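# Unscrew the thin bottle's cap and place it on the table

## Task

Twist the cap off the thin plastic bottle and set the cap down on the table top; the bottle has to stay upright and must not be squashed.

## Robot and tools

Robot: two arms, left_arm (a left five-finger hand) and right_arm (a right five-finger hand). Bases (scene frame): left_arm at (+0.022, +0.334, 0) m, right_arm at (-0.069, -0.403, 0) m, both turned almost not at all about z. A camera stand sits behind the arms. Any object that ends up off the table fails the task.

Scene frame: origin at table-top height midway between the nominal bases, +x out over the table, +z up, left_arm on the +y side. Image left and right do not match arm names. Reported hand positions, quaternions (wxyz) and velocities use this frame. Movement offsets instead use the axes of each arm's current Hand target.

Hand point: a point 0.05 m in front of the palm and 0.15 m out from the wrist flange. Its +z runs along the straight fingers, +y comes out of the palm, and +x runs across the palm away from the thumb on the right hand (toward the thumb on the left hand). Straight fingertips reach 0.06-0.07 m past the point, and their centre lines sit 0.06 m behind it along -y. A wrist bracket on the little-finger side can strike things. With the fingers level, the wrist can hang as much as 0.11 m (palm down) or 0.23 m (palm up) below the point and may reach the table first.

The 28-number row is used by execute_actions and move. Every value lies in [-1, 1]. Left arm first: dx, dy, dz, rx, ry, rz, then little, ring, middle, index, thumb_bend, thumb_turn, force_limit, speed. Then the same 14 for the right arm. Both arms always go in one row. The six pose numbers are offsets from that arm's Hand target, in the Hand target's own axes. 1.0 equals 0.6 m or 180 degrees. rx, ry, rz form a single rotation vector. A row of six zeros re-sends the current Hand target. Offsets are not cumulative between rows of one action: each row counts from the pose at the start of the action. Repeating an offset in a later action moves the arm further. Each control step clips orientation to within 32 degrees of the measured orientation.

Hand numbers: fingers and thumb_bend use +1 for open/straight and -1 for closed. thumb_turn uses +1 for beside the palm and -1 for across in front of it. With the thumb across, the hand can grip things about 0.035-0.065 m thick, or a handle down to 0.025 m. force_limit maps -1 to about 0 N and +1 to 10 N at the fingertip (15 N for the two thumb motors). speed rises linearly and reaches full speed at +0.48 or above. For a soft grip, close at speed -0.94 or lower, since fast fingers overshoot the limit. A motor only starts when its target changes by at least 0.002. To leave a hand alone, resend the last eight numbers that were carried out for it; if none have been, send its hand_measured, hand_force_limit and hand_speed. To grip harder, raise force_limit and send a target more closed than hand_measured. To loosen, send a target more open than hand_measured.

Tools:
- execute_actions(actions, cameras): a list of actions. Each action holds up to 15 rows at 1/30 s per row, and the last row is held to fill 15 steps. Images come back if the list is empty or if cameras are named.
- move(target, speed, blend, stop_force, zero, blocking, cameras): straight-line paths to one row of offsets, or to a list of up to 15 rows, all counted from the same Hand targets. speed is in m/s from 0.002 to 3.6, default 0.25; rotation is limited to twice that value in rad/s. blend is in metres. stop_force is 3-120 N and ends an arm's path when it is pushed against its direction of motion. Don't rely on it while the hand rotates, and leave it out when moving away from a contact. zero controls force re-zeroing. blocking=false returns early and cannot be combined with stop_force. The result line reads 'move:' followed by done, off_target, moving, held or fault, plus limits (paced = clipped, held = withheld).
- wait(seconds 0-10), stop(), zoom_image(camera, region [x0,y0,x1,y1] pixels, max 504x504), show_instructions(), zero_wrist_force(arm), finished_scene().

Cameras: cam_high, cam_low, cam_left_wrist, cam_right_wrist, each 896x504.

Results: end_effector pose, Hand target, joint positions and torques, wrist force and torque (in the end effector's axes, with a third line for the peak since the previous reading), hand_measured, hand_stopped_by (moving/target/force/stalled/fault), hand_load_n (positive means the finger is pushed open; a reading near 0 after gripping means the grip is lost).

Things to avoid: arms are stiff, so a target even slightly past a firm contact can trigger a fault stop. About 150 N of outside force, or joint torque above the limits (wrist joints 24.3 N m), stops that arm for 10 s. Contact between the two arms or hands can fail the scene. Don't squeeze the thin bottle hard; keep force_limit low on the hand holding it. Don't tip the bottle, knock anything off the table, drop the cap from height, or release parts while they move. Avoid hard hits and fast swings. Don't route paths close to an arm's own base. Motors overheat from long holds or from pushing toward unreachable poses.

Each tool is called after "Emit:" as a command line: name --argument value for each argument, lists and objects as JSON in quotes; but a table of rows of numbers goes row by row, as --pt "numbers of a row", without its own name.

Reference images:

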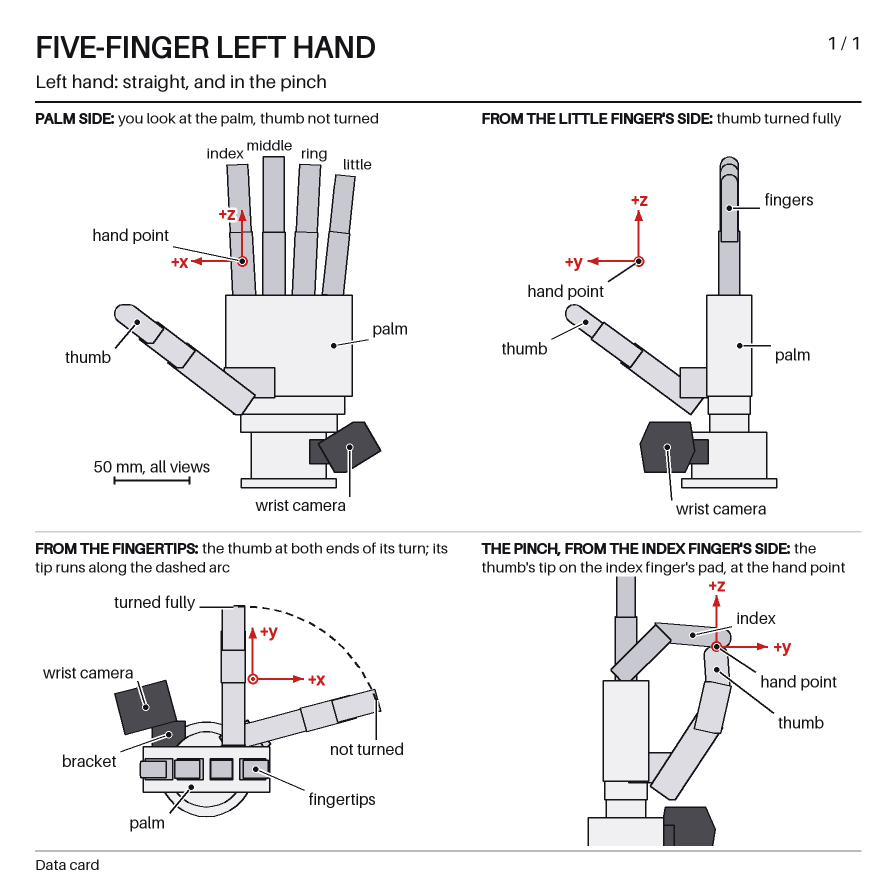

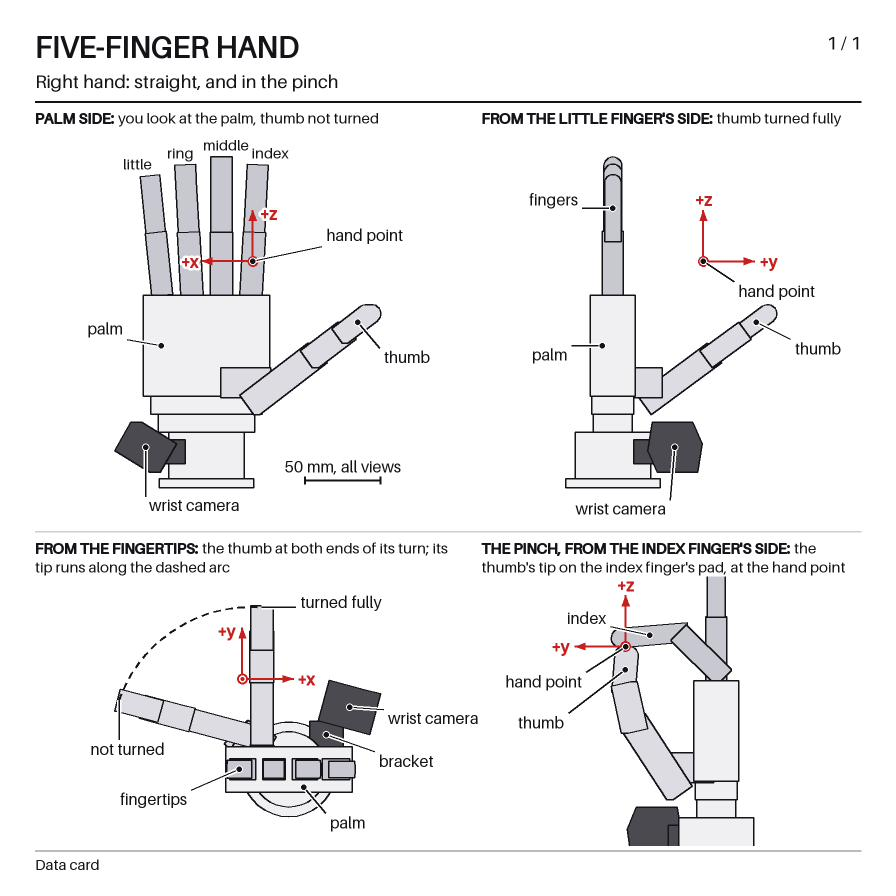

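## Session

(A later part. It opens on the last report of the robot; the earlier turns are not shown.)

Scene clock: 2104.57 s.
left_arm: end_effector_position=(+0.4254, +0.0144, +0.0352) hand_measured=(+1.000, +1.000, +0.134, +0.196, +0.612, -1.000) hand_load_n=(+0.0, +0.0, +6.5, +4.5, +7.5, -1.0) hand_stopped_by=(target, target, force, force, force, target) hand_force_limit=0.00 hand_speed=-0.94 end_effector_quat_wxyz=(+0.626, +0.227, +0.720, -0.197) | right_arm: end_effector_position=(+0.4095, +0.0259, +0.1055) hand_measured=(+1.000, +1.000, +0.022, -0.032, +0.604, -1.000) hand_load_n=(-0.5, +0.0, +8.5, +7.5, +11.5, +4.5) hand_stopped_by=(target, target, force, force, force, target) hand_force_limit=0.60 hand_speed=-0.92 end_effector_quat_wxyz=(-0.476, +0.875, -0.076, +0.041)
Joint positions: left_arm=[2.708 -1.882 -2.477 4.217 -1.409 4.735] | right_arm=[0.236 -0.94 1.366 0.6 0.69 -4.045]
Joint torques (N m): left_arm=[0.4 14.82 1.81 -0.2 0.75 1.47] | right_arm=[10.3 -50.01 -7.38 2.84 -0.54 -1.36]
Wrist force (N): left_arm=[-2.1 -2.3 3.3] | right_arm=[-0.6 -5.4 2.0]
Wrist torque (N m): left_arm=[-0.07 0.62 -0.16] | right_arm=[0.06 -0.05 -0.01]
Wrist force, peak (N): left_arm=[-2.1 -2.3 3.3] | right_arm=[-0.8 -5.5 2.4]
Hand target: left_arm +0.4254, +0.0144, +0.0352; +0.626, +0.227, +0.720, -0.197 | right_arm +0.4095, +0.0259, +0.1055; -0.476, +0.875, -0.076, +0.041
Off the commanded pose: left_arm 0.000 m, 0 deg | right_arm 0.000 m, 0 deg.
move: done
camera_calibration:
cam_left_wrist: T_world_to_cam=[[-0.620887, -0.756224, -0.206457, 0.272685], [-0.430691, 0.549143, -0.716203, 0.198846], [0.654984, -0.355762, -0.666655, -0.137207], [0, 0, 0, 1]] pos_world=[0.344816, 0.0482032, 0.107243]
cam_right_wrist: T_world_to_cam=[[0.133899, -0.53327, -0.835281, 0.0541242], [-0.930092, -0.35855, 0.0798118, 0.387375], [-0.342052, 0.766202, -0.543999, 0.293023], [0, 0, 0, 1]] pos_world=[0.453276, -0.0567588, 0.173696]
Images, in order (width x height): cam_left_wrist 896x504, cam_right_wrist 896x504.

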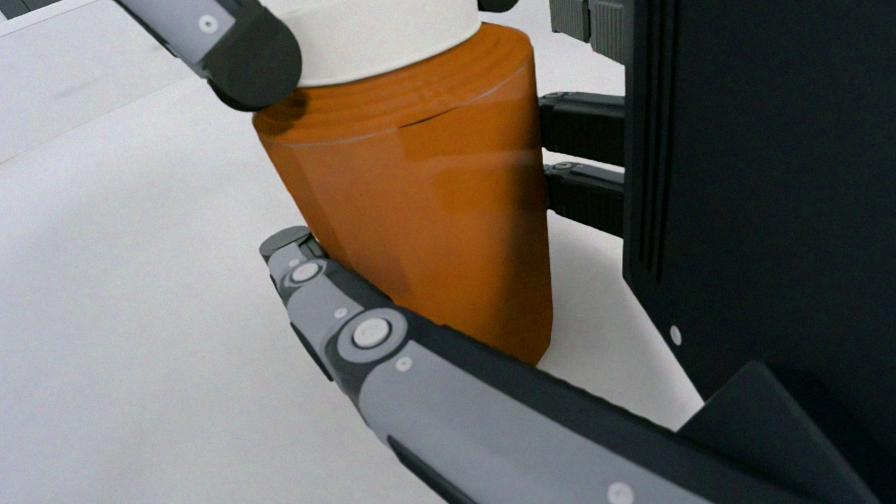

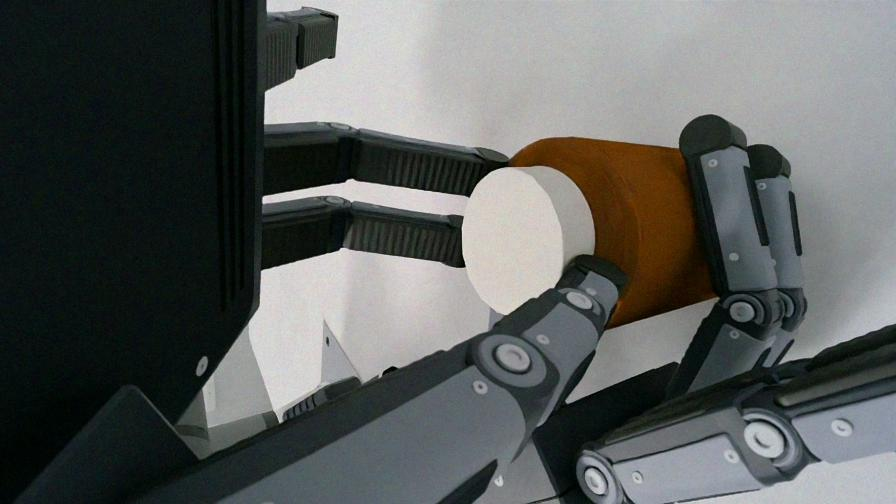

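Emit:
move --target '[0,0,0,0,0,0, 1,1,-0.35,-0.35,0.0,-1,0.0,-0.94, -0.0018,0.0009,-0.002,0,-0.0466,-0.0303, 1,1,-0.4,-0.4,0.05,-1,0.6,-0.92]' --speed 0.08 --cameras '["cam_left_wrist", "cam_right_wrist"]'

Emit:
zoom_image --camera "cam_right_wrist" --region '[450, 150, 640, 330]'

Scene clock: 2121.17 s.
left_arm: end_effector_position=(+0.4254, +0.0144, +0.0352) hand_measured=(+1.000, +1.000, +0.134, +0.196, +0.612, -1.000) hand_load_n=(+0.0, +0.0, +4.5, +3.5, +8.5, +0.5) hand_stopped_by=(target, target, force, force, force, target) hand_force_limit=0.00 hand_speed=-0.94 end_effector_quat_wxyz=(+0.626, +0.227, +0.720, -0.197) | right_arm: end_effector_position=(+0.4083, +0.0248, +0.1057) hand_measured=(+1.000, +1.000, +0.020, -0.032, +0.604, -1.000) hand_load_n=(+0.0, +0.0, +1.0, +7.0, +11.5, +8.5) hand_stopped_by=(target, target, force, force, force, target) hand_force_limit=0.60 hand_speed=-0.92 end_effector_quat_wxyz=(-0.478, +0.879, +0.000, -0.001)
Joint positions: left_arm=[2.708 -1.882 -2.477 4.217 -1.409 4.735] | right_arm=[0.226 -0.837 1.241 0.842 0.611 -4.321]
Joint torques (N m): left_arm=[0.84 14.83 1.96 0.34 0.4 1.49] | right_arm=[-3.65 -55.14 -8.07 0.39 0.54 0.7]
Wrist force (N): left_arm=[-4.0 2.9 0.4] | right_arm=[-0.8 -0.3 -1.6]
Wrist torque (N m): left_arm=[-0.02 0.44 -0.32] | right_arm=[-0.01 0.12 0.12]
Wrist force, peak (N): left_arm=[-4.2 3.0 0.4] | right_arm=[-0.5 -6.8 1.8]
Hand target: left_arm +0.4254, +0.0144, +0.0352; +0.626, +0.227, +0.720, -0.197 | right_arm +0.4082, +0.0248, +0.1057; -0.477, +0.879, +0.000, -0.001
Off the commanded pose: left_arm 0.000 m, 0 deg | right_arm 0.000 m, 0 deg.
move: done
camera_calibration:
cam_left_wrist: T_world_to_cam=[[-0.620887, -0.756224, -0.206457, 0.272685], [-0.430691, 0.549143, -0.716203, 0.198846], [0.654984, -0.355762, -0.666655, -0.137207], [0, 0, 0, 1]] pos_world=[0.344816, 0.0482032, 0.107243]
cam_right_wrist: T_world_to_cam=[[0.224497, -0.501775, -0.835358, 0.0160918], [-0.853739, -0.514573, 0.0796519, 0.358538], [-0.46982, 0.695296, -0.543905, 0.34751], [0, 0, 0, 1]] pos_world=[0.465752, -0.049054, 0.173897]
Images, in order (width x height): cam_left_wrist 896x504, cam_right_wrist 896x504.

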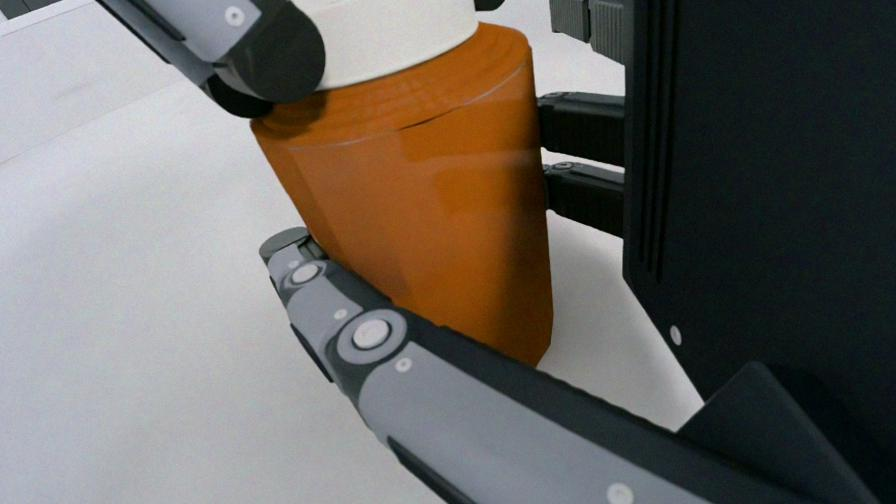

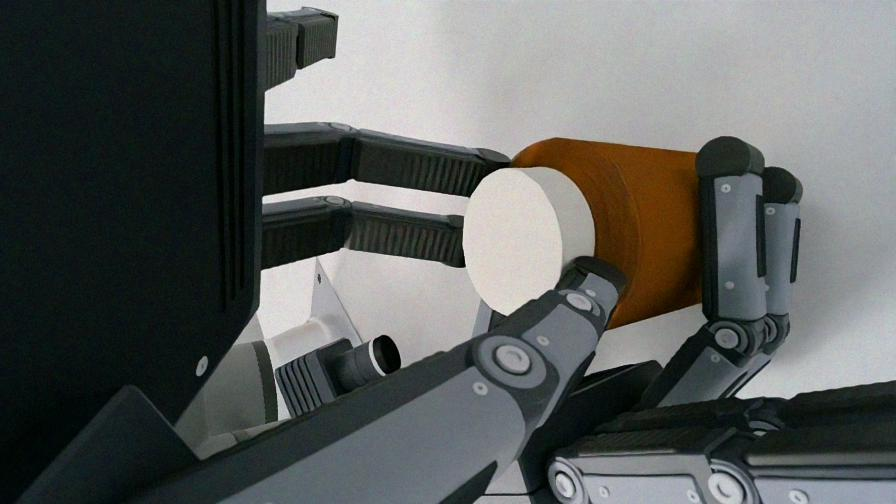

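Scaled by 2.653.

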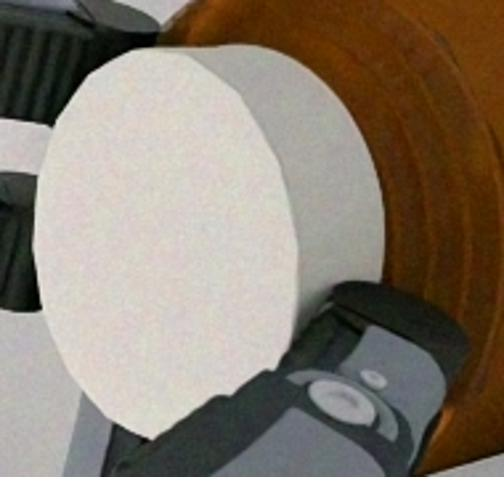

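Emit:
zoom_image --camera "cam_right_wrist" --region '[455, 155, 575, 245]'

Scaled by 4.200.

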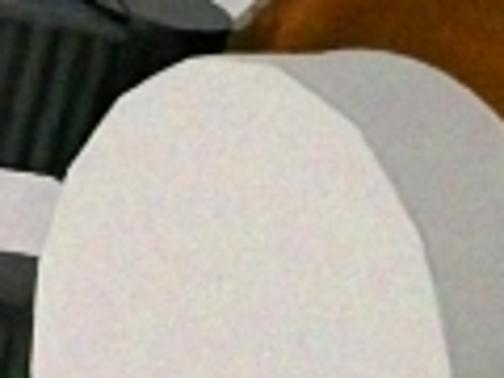

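Emit:
move --target '[0,0,0,0,0,0, 1,1,-0.4,-0.4,-0.05,-1,0.2,-0.94, 0,0,0,0,0,0, 1,1,-0.45,-0.45,0.0,-1,0.9,-0.94]' --speed 0.05 --cameras '["cam_left_wrist", "cam_right_wrist"]'

Scene clock: 2161.00 s.
left_arm: end_effector_position=(+0.4254, +0.0144, +0.0352) hand_measured=(+1.000, +1.000, +0.124, +0.182, +0.614, -1.000) hand_load_n=(+0.0, +0.0, +7.0, +7.0, +9.5, -1.5) hand_stopped_by=(target, target, force, force, force, target) hand_force_limit=0.20 hand_speed=-0.94 end_effector_quat_wxyz=(+0.626, +0.227, +0.720, -0.197) | right_arm: end_effector_position=(+0.4082, +0.0248, +0.1057) hand_measured=(+1.000, +1.000, +0.002, -0.042, +0.604, -1.000) hand_load_n=(+0.0, +0.0, +11.0, +8.5, +15.5, +8.5) hand_stopped_by=(target, target, force, force, force, target) hand_force_limit=0.90 hand_speed=-0.94 end_effector_quat_wxyz=(-0.477, +0.879, +0.000, -0.001)
Joint positions: left_arm=[2.708 -1.882 -2.477 4.217 -1.409 4.735] | right_arm=[0.226 -0.837 1.241 0.842 0.611 -4.321]
Joint torques (N m): left_arm=[0.56 15.42 1.43 1.53 0.23 1.49] | right_arm=[12.06 -52.85 -8.05 2.08 -0.55 -0.63]
Wrist force (N): left_arm=[-1.1 -2.2 3.3] | right_arm=[0.0 -5.6 1.7]
Wrist torque (N m): left_arm=[-0.06 0.59 -0.21] | right_arm=[-0.04 0.05 0.03]
Wrist force, peak (N): left_arm=[-4.4 3.0 0.4] | right_arm=[-0.1 -5.8 1.7]
Hand target: left_arm +0.4254, +0.0144, +0.0352; +0.626, +0.227, +0.720, -0.197 | right_arm +0.4082, +0.0248, +0.1057; -0.477, +0.879, +0.000, -0.001
Off the commanded pose: left_arm 0.000 m, 0 deg | right_arm 0.000 m, 0 deg.
move: done
camera_calibration:
cam_left_wrist: T_world_to_cam=[[-0.620887, -0.756224, -0.206457, 0.272685], [-0.430691, 0.549143, -0.716203, 0.198846], [0.654984, -0.355762, -0.666655, -0.137207], [0, 0, 0, 1]] pos_world=[0.344816, 0.0482032, 0.107243]
cam_right_wrist: T_world_to_cam=[[0.224624, -0.501829, -0.835291, 0.0161244], [-0.853701, -0.514641, 0.0796135, 0.35843], [-0.469828, 0.695206, -0.544013, 0.347535], [0, 0, 0, 1]] pos_world=[0.465652, -0.049054, 0.173996]
Images, in order (width x height): cam_left_wrist 896x504, cam_right_wrist 896x504.

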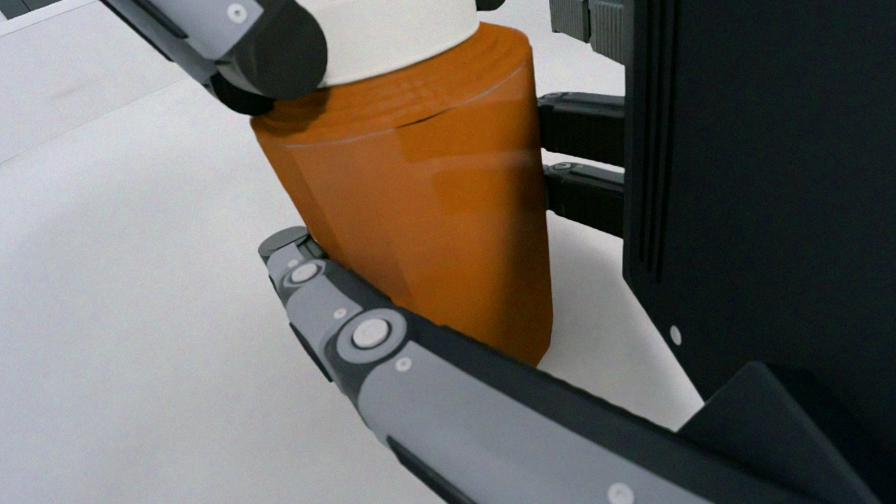

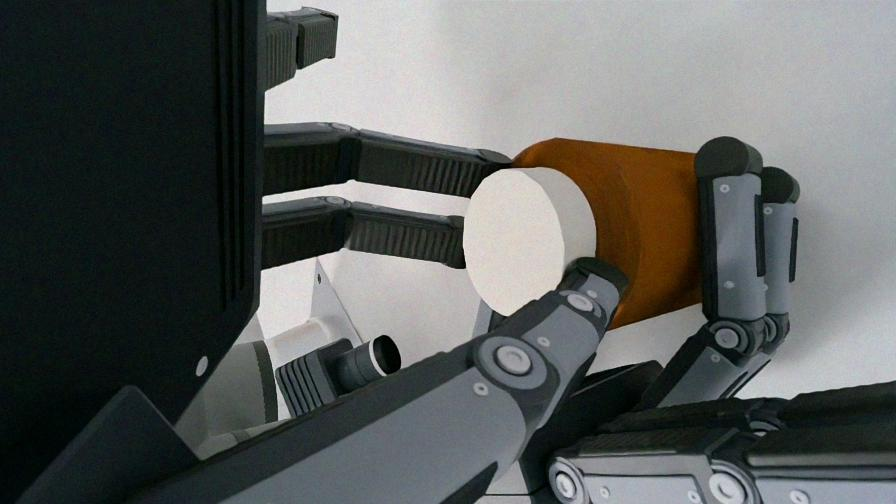

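Emit:
move --target '[0,0,0,0,0,0, 1,1,-0.4,-0.4,-0.05,-1,0.2,-0.94, -0.0017,0.0009,-0.0014,0,-0.0373,-0.0242, 1,1,-0.45,-0.45,0.0,-1,0.9,-0.94]' --speed 0.06 --cameras '["cam_left_wrist", "cam_right_wrist"]'

Emit:
zoom_image --camera "cam_right_wrist" --region '[455, 155, 575, 245]'

Scene clock: 2172.00 s.
left_arm: end_effector_position=(+0.4254, +0.0144, +0.0352) hand_measured=(+1.000, +1.000, +0.124, +0.182, +0.614, -1.000) hand_load_n=(+0.0, +0.0, +3.5, +4.0, +6.0, +1.5) hand_stopped_by=(target, target, force, force, force, target) hand_force_limit=0.20 hand_speed=-0.94 end_effector_quat_wxyz=(+0.626, +0.227, +0.720, -0.197) | right_arm: end_effector_position=(+0.4072, +0.0238, +0.1057) hand_measured=(+1.000, +1.000, +0.002, -0.042, +0.606, -1.000) hand_load_n=(+0.0, +0.0, +4.5, +11.0, +17.5, +12.0) hand_stopped_by=(target, target, force, force, force, target) hand_force_limit=0.90 hand_speed=-0.94 end_effector_quat_wxyz=(-0.476, +0.876, +0.062, -0.034)
Joint positions: left_arm=[2.708 -1.882 -2.477 4.217 -1.409 4.735] | right_arm=[0.226 -0.752 1.139 1.06 0.58 -4.565]
Joint torques (N m): left_arm=[-0.46 15.02 2.67 2.41 0.01 1.46] | right_arm=[18.48 -57.48 -7.05 0.02 -0.54 1.75]
Wrist force (N): left_arm=[-1.9 1.8 0.9] | right_arm=[-0.1 -1.9 -2.2]
Wrist torque (N m): left_arm=[-0.13 0.40 -0.35] | right_arm=[-0.09 0.21 0.12]
Wrist force, peak (N): left_arm=[-1.2 -2.9 3.7] | right_arm=[0.4 -7.2 0.8]
Hand target: left_arm +0.4254, +0.0144, +0.0352; +0.626, +0.227, +0.720, -0.197 | right_arm +0.4072, +0.0238, +0.1057; -0.476, +0.876, +0.062, -0.034
Off the commanded pose: left_arm 0.000 m, 0 deg | right_arm 0.000 m, 0 deg.
move: done
camera_calibration:
cam_left_wrist: T_world_to_cam=[[-0.620887, -0.756224, -0.206457, 0.272685], [-0.430691, 0.549143, -0.716203, 0.198846], [0.654984, -0.355762, -0.666655, -0.137207], [0, 0, 0, 1]] pos_world=[0.344816, 0.0482032, 0.107243]
cam_right_wrist: T_world_to_cam=[[0.292231, -0.465527, -0.835395, -0.0126347], [-0.773746, -0.62848, 0.0795574, 0.327299], [-0.562066, 0.623135, -0.543862, 0.38703], [0, 0, 0, 1]] pos_world=[0.474475, -0.0413532, 0.173897]
Images, in order (width x height): cam_left_wrist 896x504, cam_right_wrist 896x504.

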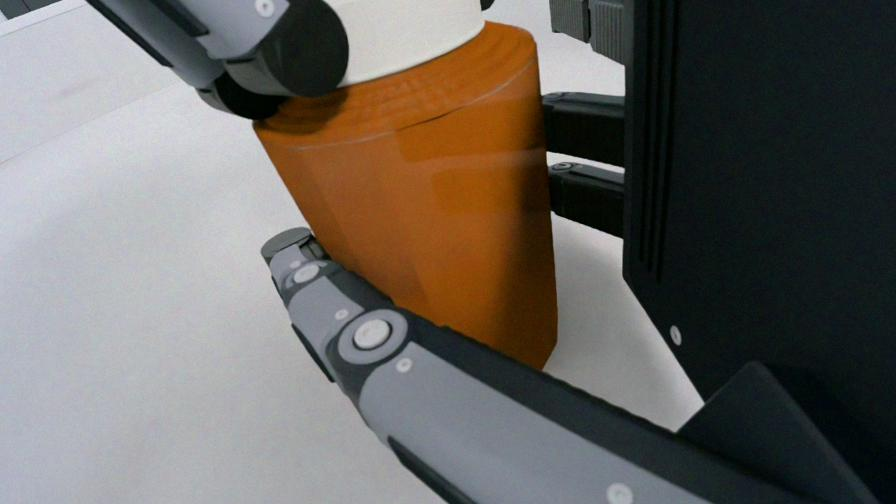

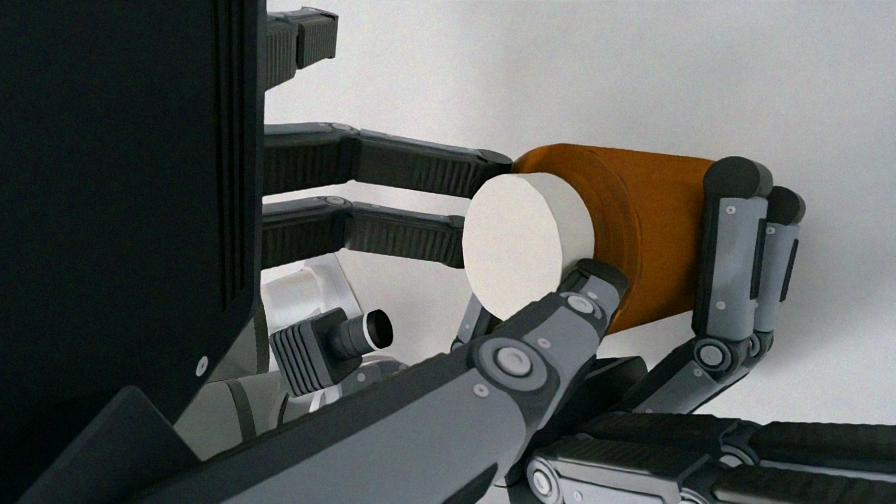

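Scaled by 4.200.

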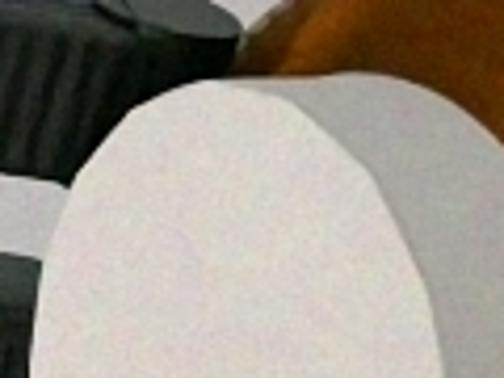

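Emit:
move --target '[0,0,0,0,0,0, 1,1,-0.4,-0.4,-0.05,-1,0.2,-0.94, 0.0032,-0.002,0.0032,0,0.0559,0.0363, 1,1,-0.45,-0.45,0.0,-1,0.9,-0.94]' --speed 0.08 --cameras '["cam_left_wrist", "cam_right_wrist"]'

Emit:
zoom_image --camera "cam_right_wrist" --region '[455, 155, 575, 245]'

Scene clock: 2242.00 s.
left_arm: end_effector_position=(+0.4254, +0.0144, +0.0352) hand_measured=(+1.000, +1.000, +0.124, +0.182, +0.614, -1.000) hand_load_n=(+0.0, +0.0, +2.0, +2.5, +8.5, +2.0) hand_stopped_by=(target, target, force, force, force, target) hand_force_limit=0.20 hand_speed=-0.94 end_effector_quat_wxyz=(+0.626, +0.227, +0.720, -0.197) | right_arm: end_effector_position=(+0.4087, +0.0264, +0.1057) hand_measured=(+1.000, +1.000, +0.002, -0.042, +0.606, -1.000) hand_load_n=(+0.0, +0.0, +5.5, +8.0, +18.0, -10.0) hand_stopped_by=(target, target, force, force, force, target) hand_force_limit=0.90 hand_speed=-0.94 end_effector_quat_wxyz=(-0.477, +0.878, -0.030, +0.016)
Joint positions: left_arm=[2.708 -1.882 -2.477 4.217 -1.409 4.735] | right_arm=[0.231 -0.879 1.29 0.739 0.638 -4.203]
Joint torques (N m): left_arm=[0.69 15.54 2.23 1.13 -0.48 1.35] | right_arm=[7.61 -33.95 -23.83 2.36 -2.33 -0.85]
Wrist force (N): left_arm=[-2.6 4.3 0.2] | right_arm=[-1.7 -0.9 -2.3]
Wrist torque (N m): left_arm=[0.40 0.55 -0.37] | right_arm=[0.01 -0.27 0.00]
Wrist force, peak (N): left_arm=[-3.5 6.4 3.3] | right_arm=[-4.4 -2.6 -1.7]
Hand target: left_arm +0.4254, +0.0144, +0.0352; +0.626, +0.227, +0.720, -0.197 | right_arm +0.4088, +0.0263, +0.1057; -0.477, +0.878, -0.030, +0.016
Off the commanded pose: left_arm 0.000 m, 0 deg | right_arm 0.000 m, 0 deg.
move: done
camera_calibration:
cam_left_wrist: T_world_to_cam=[[-0.620887, -0.756224, -0.206457, 0.272685], [-0.430691, 0.549143, -0.716203, 0.198846], [0.654984, -0.355762, -0.666655, -0.137207], [0, 0, 0, 1]] pos_world=[0.344816, 0.0482032, 0.107243]
cam_right_wrist: T_world_to_cam=[[0.189227, -0.516294, -0.835244, 0.0316049], [-0.887428, -0.454022, 0.0795978, 0.371911], [-0.420316, 0.726157, -0.544087, 0.325686], [0, 0, 0, 1]] pos_world=[0.460954, -0.0513253, 0.173996]
Images, in order (width x height): cam_left_wrist 896x504, cam_right_wrist 896x504.

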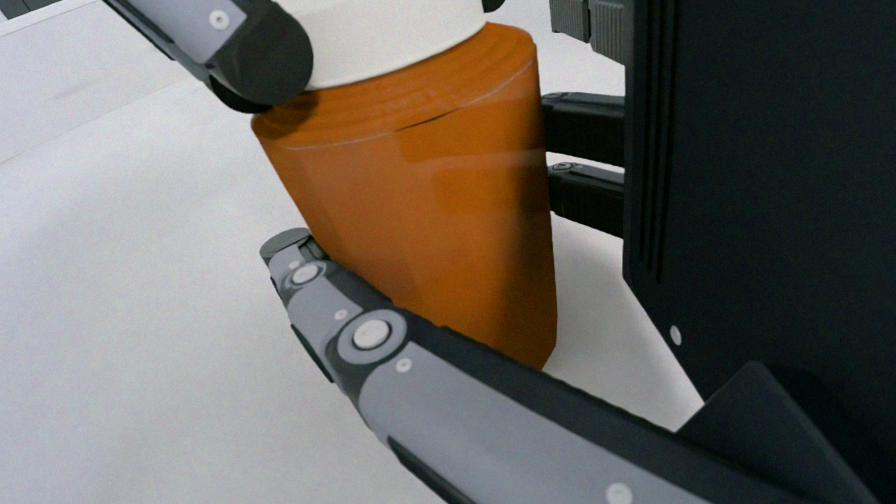

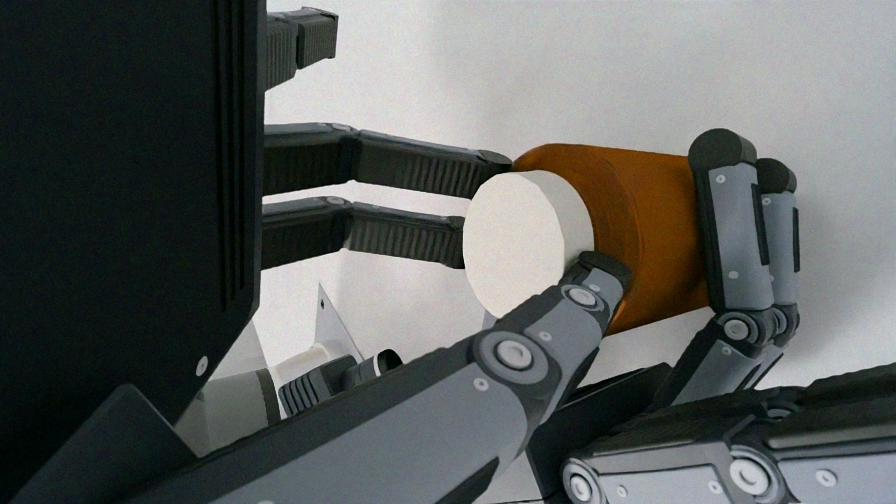

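Scaled by 4.200.

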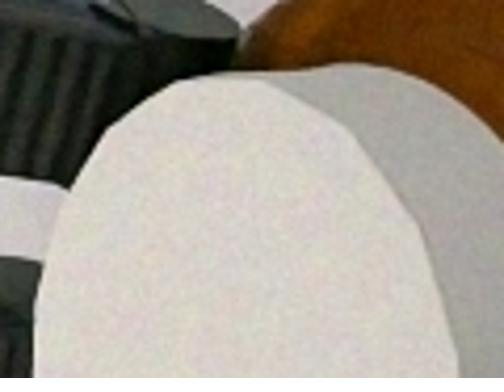

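Emit:
move --pt "0 0 0 0 0 0 1 1 -0.4 -0.4 -0.05 -1 0.2 -0.94 0 0 0 0 0 0 1 1 0.25 0.25 0.8 -1 0.0 -0.8" --pt "0 0 0 0 0 0 1 1 -0.4 -0.4 -0.05 -1 0.2 -0.94 0.0033 -0.0045 -0.0003 0 0.0746 0.0484 1 1 0.25 0.25 0.8 -0.86 0.0 -0.8" --speed 0.15 --cameras '["cam_left_wrist", "cam_right_wrist"]'

Scene clock: 2368.73 s.
left_arm: end_effector_position=(+0.4254, +0.0144, +0.0352) hand_measured=(+1.000, +1.000, +0.124, +0.182, +0.614, -1.000) hand_load_n=(+0.0, +0.0, +3.5, +2.5, +6.5, -0.5) hand_stopped_by=(target, target, force, force, force, target) hand_force_limit=0.20 hand_speed=-0.94 end_effector_quat_wxyz=(+0.626, +0.227, +0.720, -0.197) | right_arm: end_effector_position=(+0.4109, +0.0275, +0.1080) hand_measured=(+1.000, +1.000, +0.250, +0.250, +0.800, -0.860) hand_load_n=(+0.0, +0.0, +0.0, +0.0, +0.0, +0.0) hand_stopped_by=(target, target, target, target, target, target) hand_force_limit=0.00 hand_speed=-0.80 end_effector_quat_wxyz=(-0.470, +0.865, -0.152, +0.082)
Joint positions: left_arm=[2.708 -1.882 -2.477 4.217 -1.409 4.735] | right_arm=[0.258 -1.032 1.473 0.414 0.807 -3.811]
Joint torques (N m): left_arm=[0.29 15.58 2.61 0.09 -0.79 1.34] | right_arm=[-12.21 -30.06 -25.12 -1.31 -0.07 2.17]
Wrist force (N): left_arm=[-1.7 0.6 0.7] | right_arm=[0.2 -0.3 0.5]
Wrist torque (N m): left_arm=[0.10 0.59 -0.19] | right_arm=[-0.05 -0.07 0.09]
Wrist force, peak (N): left_arm=[-2.8 5.3 0.5] | right_arm=[1.6 3.6 -3.0]
Hand target: left_arm +0.4254, +0.0144, +0.0352; +0.626, +0.227, +0.720, -0.197 | right_arm +0.4109, +0.0275, +0.1080; -0.470, +0.865, -0.152, +0.082
Off the commanded pose: left_arm 0.000 m, 0 deg | right_arm 0.000 m, 0 deg.
move: done
camera_calibration:
cam_left_wrist: T_world_to_cam=[[-0.620887, -0.756224, -0.206457, 0.272685], [-0.430691, 0.549143, -0.716203, 0.198846], [0.654984, -0.355762, -0.666655, -0.137207], [0, 0, 0, 1]] pos_world=[0.344816, 0.0482032, 0.107243]
cam_right_wrist: T_world_to_cam=[[0.0392321, -0.548618, -0.835152, 0.0962132], [-0.978216, -0.191594, 0.0799071, 0.404184], [-0.203849, 0.813824, -0.544184, 0.235656], [0, 0, 0, 1]] pos_world=[0.439643, -0.061559, 0.176296]
Images, in order (width x height): cam_left_wrist 896x504, cam_right_wrist 896x504.

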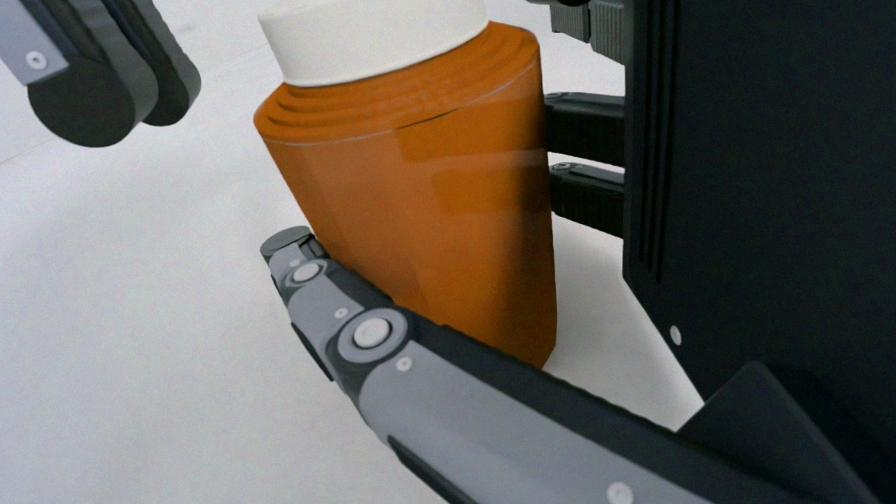

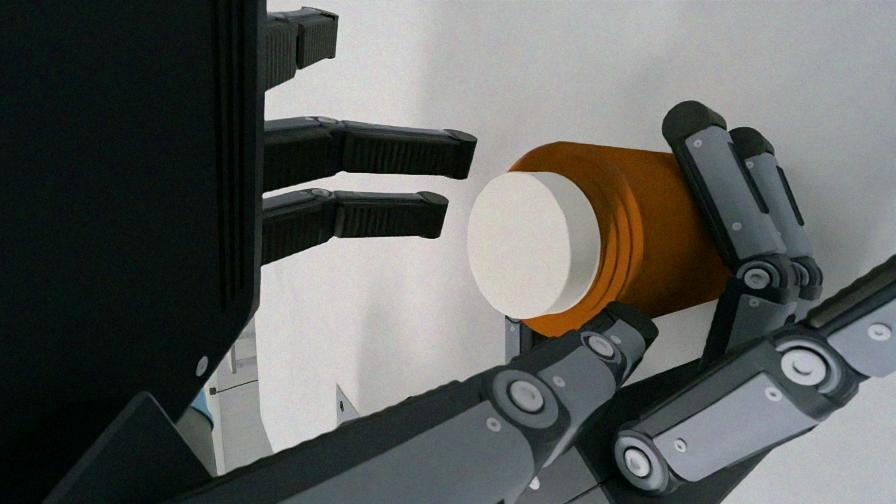

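Emit:
move --pt "0 0 0 0 0 0 1 1 -0.45 -0.45 -0.1 -1 0.1 -0.94 0 0 0 0 0 0 1 1 -0.45 -0.45 0.1 -0.86 0.2 -0.92" --speed 0.15 --cameras '["cam_left_wrist", "cam_right_wrist"]'

Emit:
zoom_image --camera "cam_right_wrist" --region '[450, 150, 640, 340]'

Scene clock: 2380.30 s.
left_arm: end_effector_position=(+0.4254, +0.0144, +0.0352) hand_measured=(+1.000, +1.000, +0.104, +0.154, +0.612, -1.000) hand_load_n=(+0.0, +0.0, +6.0, +5.5, +9.0, -5.0) hand_stopped_by=(target, target, force, force, force, target) hand_force_limit=0.10 hand_speed=-0.94 end_effector_quat_wxyz=(+0.626, +0.227, +0.720, -0.197) | right_arm: end_effector_position=(+0.4109, +0.0275, +0.1080) hand_measured=(+1.000, +1.000, -0.010, -0.048, +0.628, -0.860) hand_load_n=(+0.0, +0.0, +6.0, +9.5, +9.5, +0.5) hand_stopped_by=(target, target, force, force, force, target) hand_force_limit=0.20 hand_speed=-0.92 end_effector_quat_wxyz=(-0.470, +0.865, -0.152, +0.082)
Joint positions: left_arm=[2.708 -1.882 -2.477 4.217 -1.409 4.735] | right_arm=[0.258 -1.032 1.473 0.414 0.807 -3.811]
Joint torques (N m): left_arm=[-0.33 16.67 2.59 0.05 -1.17 1.2] | right_arm=[-13.3 -31.84 -22.82 0.33 -0.07 1.91]
Wrist force (N): left_arm=[-3.9 -3.2 1.8] | right_arm=[-0.4 -0.7 4.7]
Wrist torque (N m): left_arm=[0.01 0.67 0.01] | right_arm=[0.03 -0.09 0.09]
Wrist force, peak (N): left_arm=[-3.8 -4.8 2.0] | right_arm=[-0.4 -2.4 5.0]
Hand target: left_arm +0.4254, +0.0144, +0.0352; +0.626, +0.227, +0.720, -0.197 | right_arm +0.4109, +0.0275, +0.1080; -0.470, +0.865, -0.152, +0.082
Off the commanded pose: left_arm 0.000 m, 0 deg | right_arm 0.000 m, 0 deg.
move: done
camera_calibration:
cam_left_wrist: T_world_to_cam=[[-0.620887, -0.756224, -0.206457, 0.272685], [-0.430691, 0.549143, -0.716203, 0.198846], [0.654984, -0.355762, -0.666655, -0.137207], [0, 0, 0, 1]] pos_world=[0.344816, 0.0482032, 0.107243]
cam_right_wrist: T_world_to_cam=[[0.0392321, -0.548618, -0.835152, 0.0962132], [-0.978216, -0.191594, 0.0799071, 0.404184], [-0.203849, 0.813824, -0.544184, 0.235656], [0, 0, 0, 1]] pos_world=[0.439643, -0.061559, 0.176296]
Images, in order (width x height): cam_left_wrist 896x504, cam_right_wrist 896x504.

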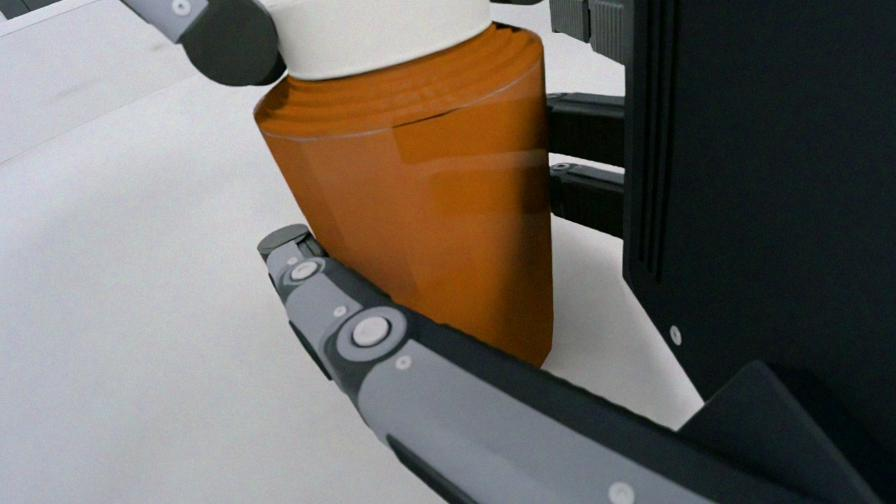

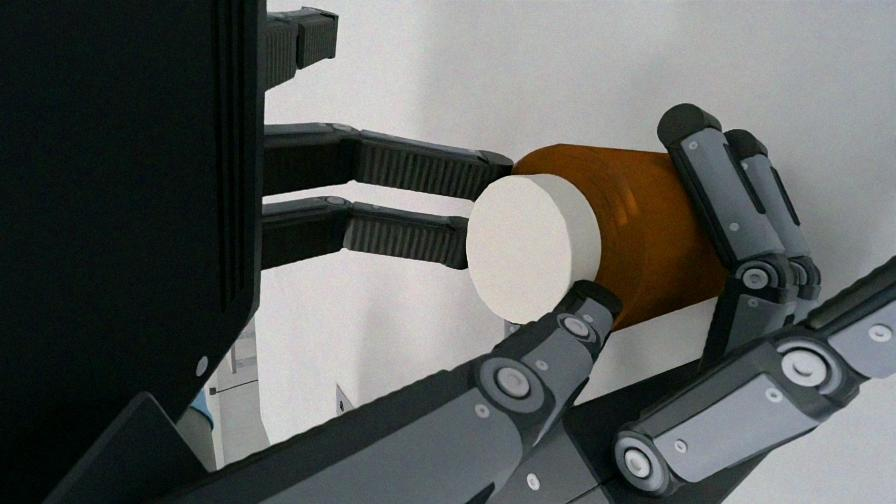

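Scaled by 2.653.

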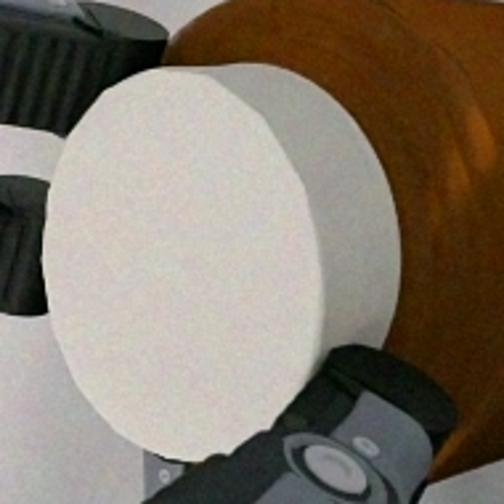

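Emit:
move --pt "0 0 0 0 0 0 1 1 -0.45 -0.45 -0.1 -1 0.1 -0.94 -0.0015 0.0009 -0.0014 0 -0.0373 -0.0242 1 1 -0.45 -0.45 0.1 -0.86 0.2 -0.92" --speed 0.06 --cameras '["cam_left_wrist", "cam_right_wrist"]'

Emit:
zoom_image --camera "cam_right_wrist" --region '[450, 150, 640, 340]'

Scene clock: 2390.67 s.
left_arm: end_effector_position=(+0.4254, +0.0144, +0.0352) hand_measured=(+1.000, +1.000, +0.104, +0.154, +0.612, -1.000) hand_load_n=(+0.0, +0.0, +6.0, +4.0, +7.5, -2.5) hand_stopped_by=(target, target, force, force, force, target) hand_force_limit=0.10 hand_speed=-0.94 end_effector_quat_wxyz=(+0.626, +0.227, +0.720, -0.197) | right_arm: end_effector_position=(+0.4098, +0.0269, +0.1080) hand_measured=(+1.000, +1.000, -0.010, -0.048, +0.628, -0.860) hand_load_n=(+0.0, +0.0, +4.0, +8.0, +10.5, +7.5) hand_stopped_by=(target, target, force, force, force, target) hand_force_limit=0.20 hand_speed=-0.92 end_effector_quat_wxyz=(-0.475, +0.874, -0.092, +0.049)
Joint positions: left_arm=[2.708 -1.882 -2.477 4.217 -1.409 4.735] | right_arm=[0.241 -0.962 1.386 0.562 0.711 -3.993]
Joint torques (N m): left_arm=[-0.73 16.76 2.87 0.11 -1.46 1.16] | right_arm=[-0.18 -54.07 -7.94 -1.05 0.76 2.22]
Wrist force (N): left_arm=[-2.4 -0.4 1.5] | right_arm=[-0.4 -0.3 1.9]
Wrist torque (N m): left_arm=[-0.06 0.64 -0.15] | right_arm=[0.01 0.05 0.15]
Wrist force, peak (N): left_arm=[-4.3 -3.6 1.6] | right_arm=[-0.4 -0.5 4.9]
Hand target: left_arm +0.4254, +0.0144, +0.0352; +0.626, +0.227, +0.720, -0.197 | right_arm +0.4097, +0.0269, +0.1080; -0.475, +0.874, -0.092, +0.049
Off the commanded pose: left_arm 0.000 m, 0 deg | right_arm 0.000 m, 0 deg.
move: done
camera_calibration:
cam_left_wrist: T_world_to_cam=[[-0.620887, -0.756224, -0.206457, 0.272685], [-0.430691, 0.549143, -0.716203, 0.198846], [0.654984, -0.355762, -0.666655, -0.137207], [0, 0, 0, 1]] pos_world=[0.344816, 0.0482032, 0.107243]
cam_right_wrist: T_world_to_cam=[[0.115104, -0.53764, -0.835281, 0.0644964], [-0.942039, -0.325845, 0.0799188, 0.391715], [-0.315139, 0.777668, -0.543984, 0.282415], [0, 0, 0, 1]] pos_world=[0.450587, -0.057311, 0.176196]
Images, in order (width x height): cam_left_wrist 896x504, cam_right_wrist 896x504.

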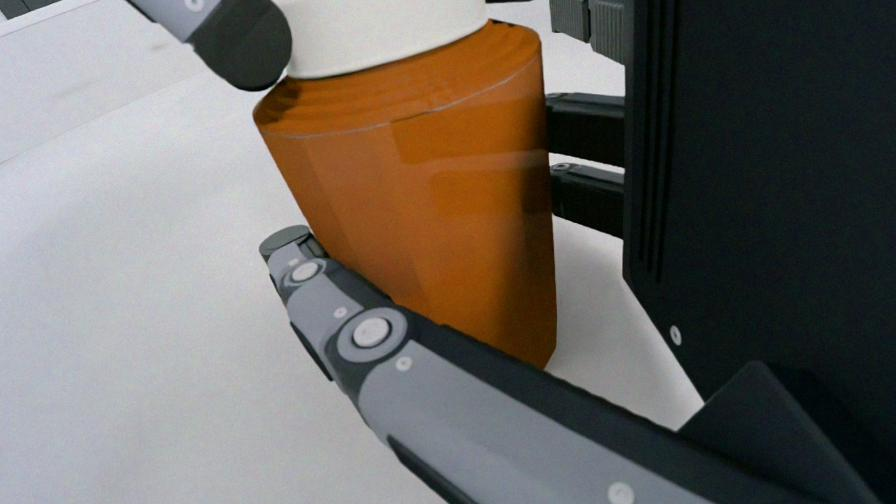

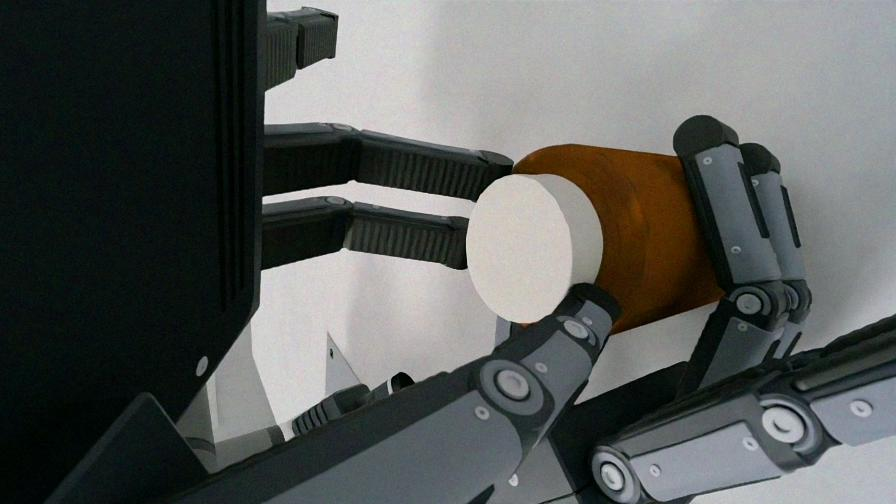

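Scaled by 2.653.

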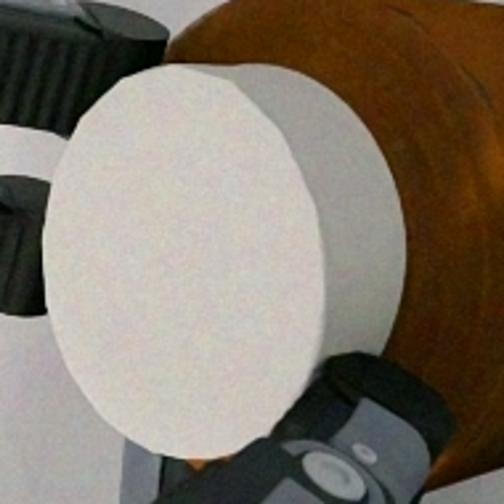

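Emit:
move --pt "0 0 0 0 0 0 1 1 -0.5 -0.5 -0.15 -1 0.4 -0.94 0 0 0 0 0 0 1 1 -0.5 -0.5 0.05 -0.86 1.0 -0.94" --speed 0.15 --cameras '["cam_left_wrist", "cam_right_wrist"]'

Emit:
zoom_image --camera "cam_right_wrist" --region '[450, 150, 640, 340]'

Scene clock: 2463.77 s.
left_arm: end_effector_position=(+0.4254, +0.0144, +0.0352) hand_measured=(+1.000, +1.000, +0.094, +0.140, +0.606, -1.000) hand_load_n=(+0.0, +0.0, +7.5, +7.0, +10.0, -4.5) hand_stopped_by=(target, target, force, force, force, target) hand_force_limit=0.40 hand_speed=-0.94 end_effector_quat_wxyz=(+0.626, +0.227, +0.720, -0.197) | right_arm: end_effector_position=(+0.4097, +0.0269, +0.1081) hand_measured=(+1.000, +1.000, -0.024, -0.056, +0.626, -0.860) hand_load_n=(+0.0, +0.0, +10.0, +10.0, +15.0, +9.0) hand_stopped_by=(target, target, force, force, force, target) hand_force_limit=1.00 hand_speed=-0.94 end_effector_quat_wxyz=(-0.475, +0.874, -0.092, +0.049)
Joint positions: left_arm=[2.708 -1.882 -2.477 4.217 -1.409 4.735] | right_arm=[0.241 -0.962 1.386 0.562 0.711 -3.993]
Joint torques (N m): left_arm=[0.07 15.46 2.97 0.19 -1.71 1.25] | right_arm=[11.87 -51.32 -8.28 -0.75 0.04 -1.49]
Wrist force (N): left_arm=[-1.8 -3.0 2.6] | right_arm=[-0.6 -3.0 3.5]
Wrist torque (N m): left_arm=[-0.14 0.69 -0.03] | right_arm=[-0.04 0.01 0.12]
Wrist force, peak (N): left_arm=[-2.0 -3.1 2.9] | right_arm=[-0.6 -3.0 3.5]
Hand target: left_arm +0.4254, +0.0144, +0.0352; +0.626, +0.227, +0.720, -0.197 | right_arm +0.4097, +0.0269, +0.1080; -0.475, +0.874, -0.092, +0.049
Off the commanded pose: left_arm 0.000 m, 0 deg | right_arm 0.000 m, 0 deg.
move: done
camera_calibration:
cam_left_wrist: T_world_to_cam=[[-0.620887, -0.756224, -0.206457, 0.272685], [-0.430691, 0.549143, -0.716203, 0.198846], [0.654984, -0.355762, -0.666655, -0.137207], [0, 0, 0, 1]] pos_world=[0.344816, 0.0482032, 0.107243]
cam_right_wrist: T_world_to_cam=[[0.115278, -0.537701, -0.835218, 0.0644984], [-0.942015, -0.325939, 0.0798171, 0.391614], [-0.315148, 0.777587, -0.544096, 0.282456], [0, 0, 0, 1]] pos_world=[0.450486, -0.057311, 0.176296]
Images, in order (width x height): cam_left_wrist 896x504, cam_right_wrist 896x504.

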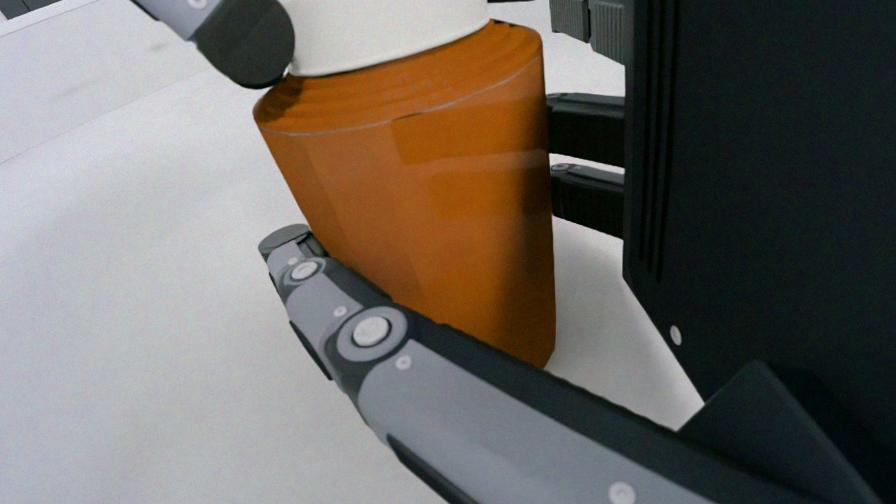

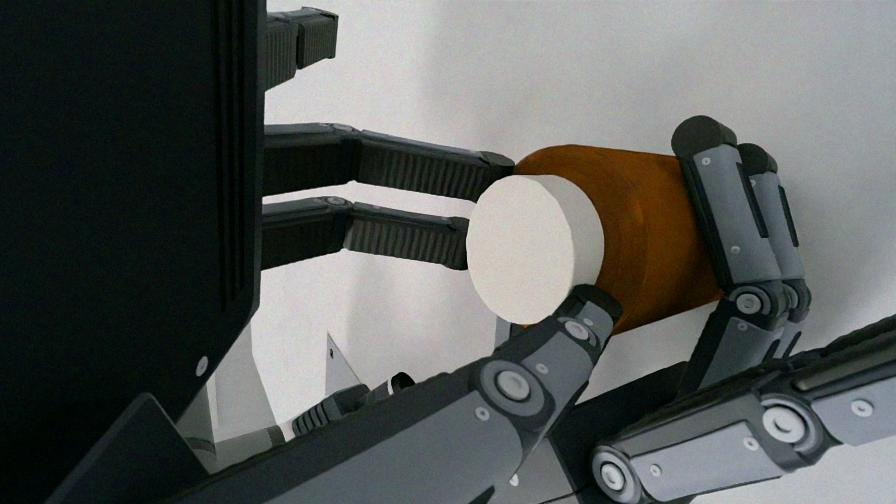

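Scaled by 2.653.

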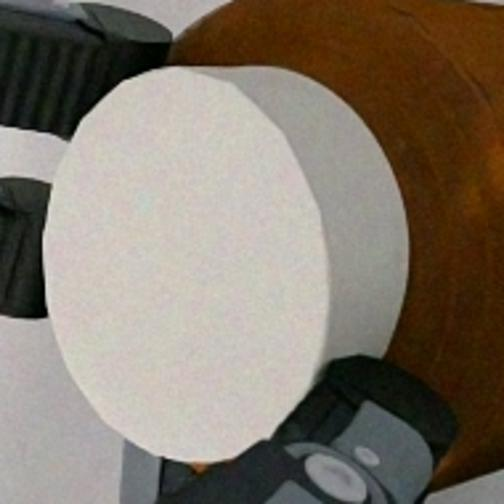

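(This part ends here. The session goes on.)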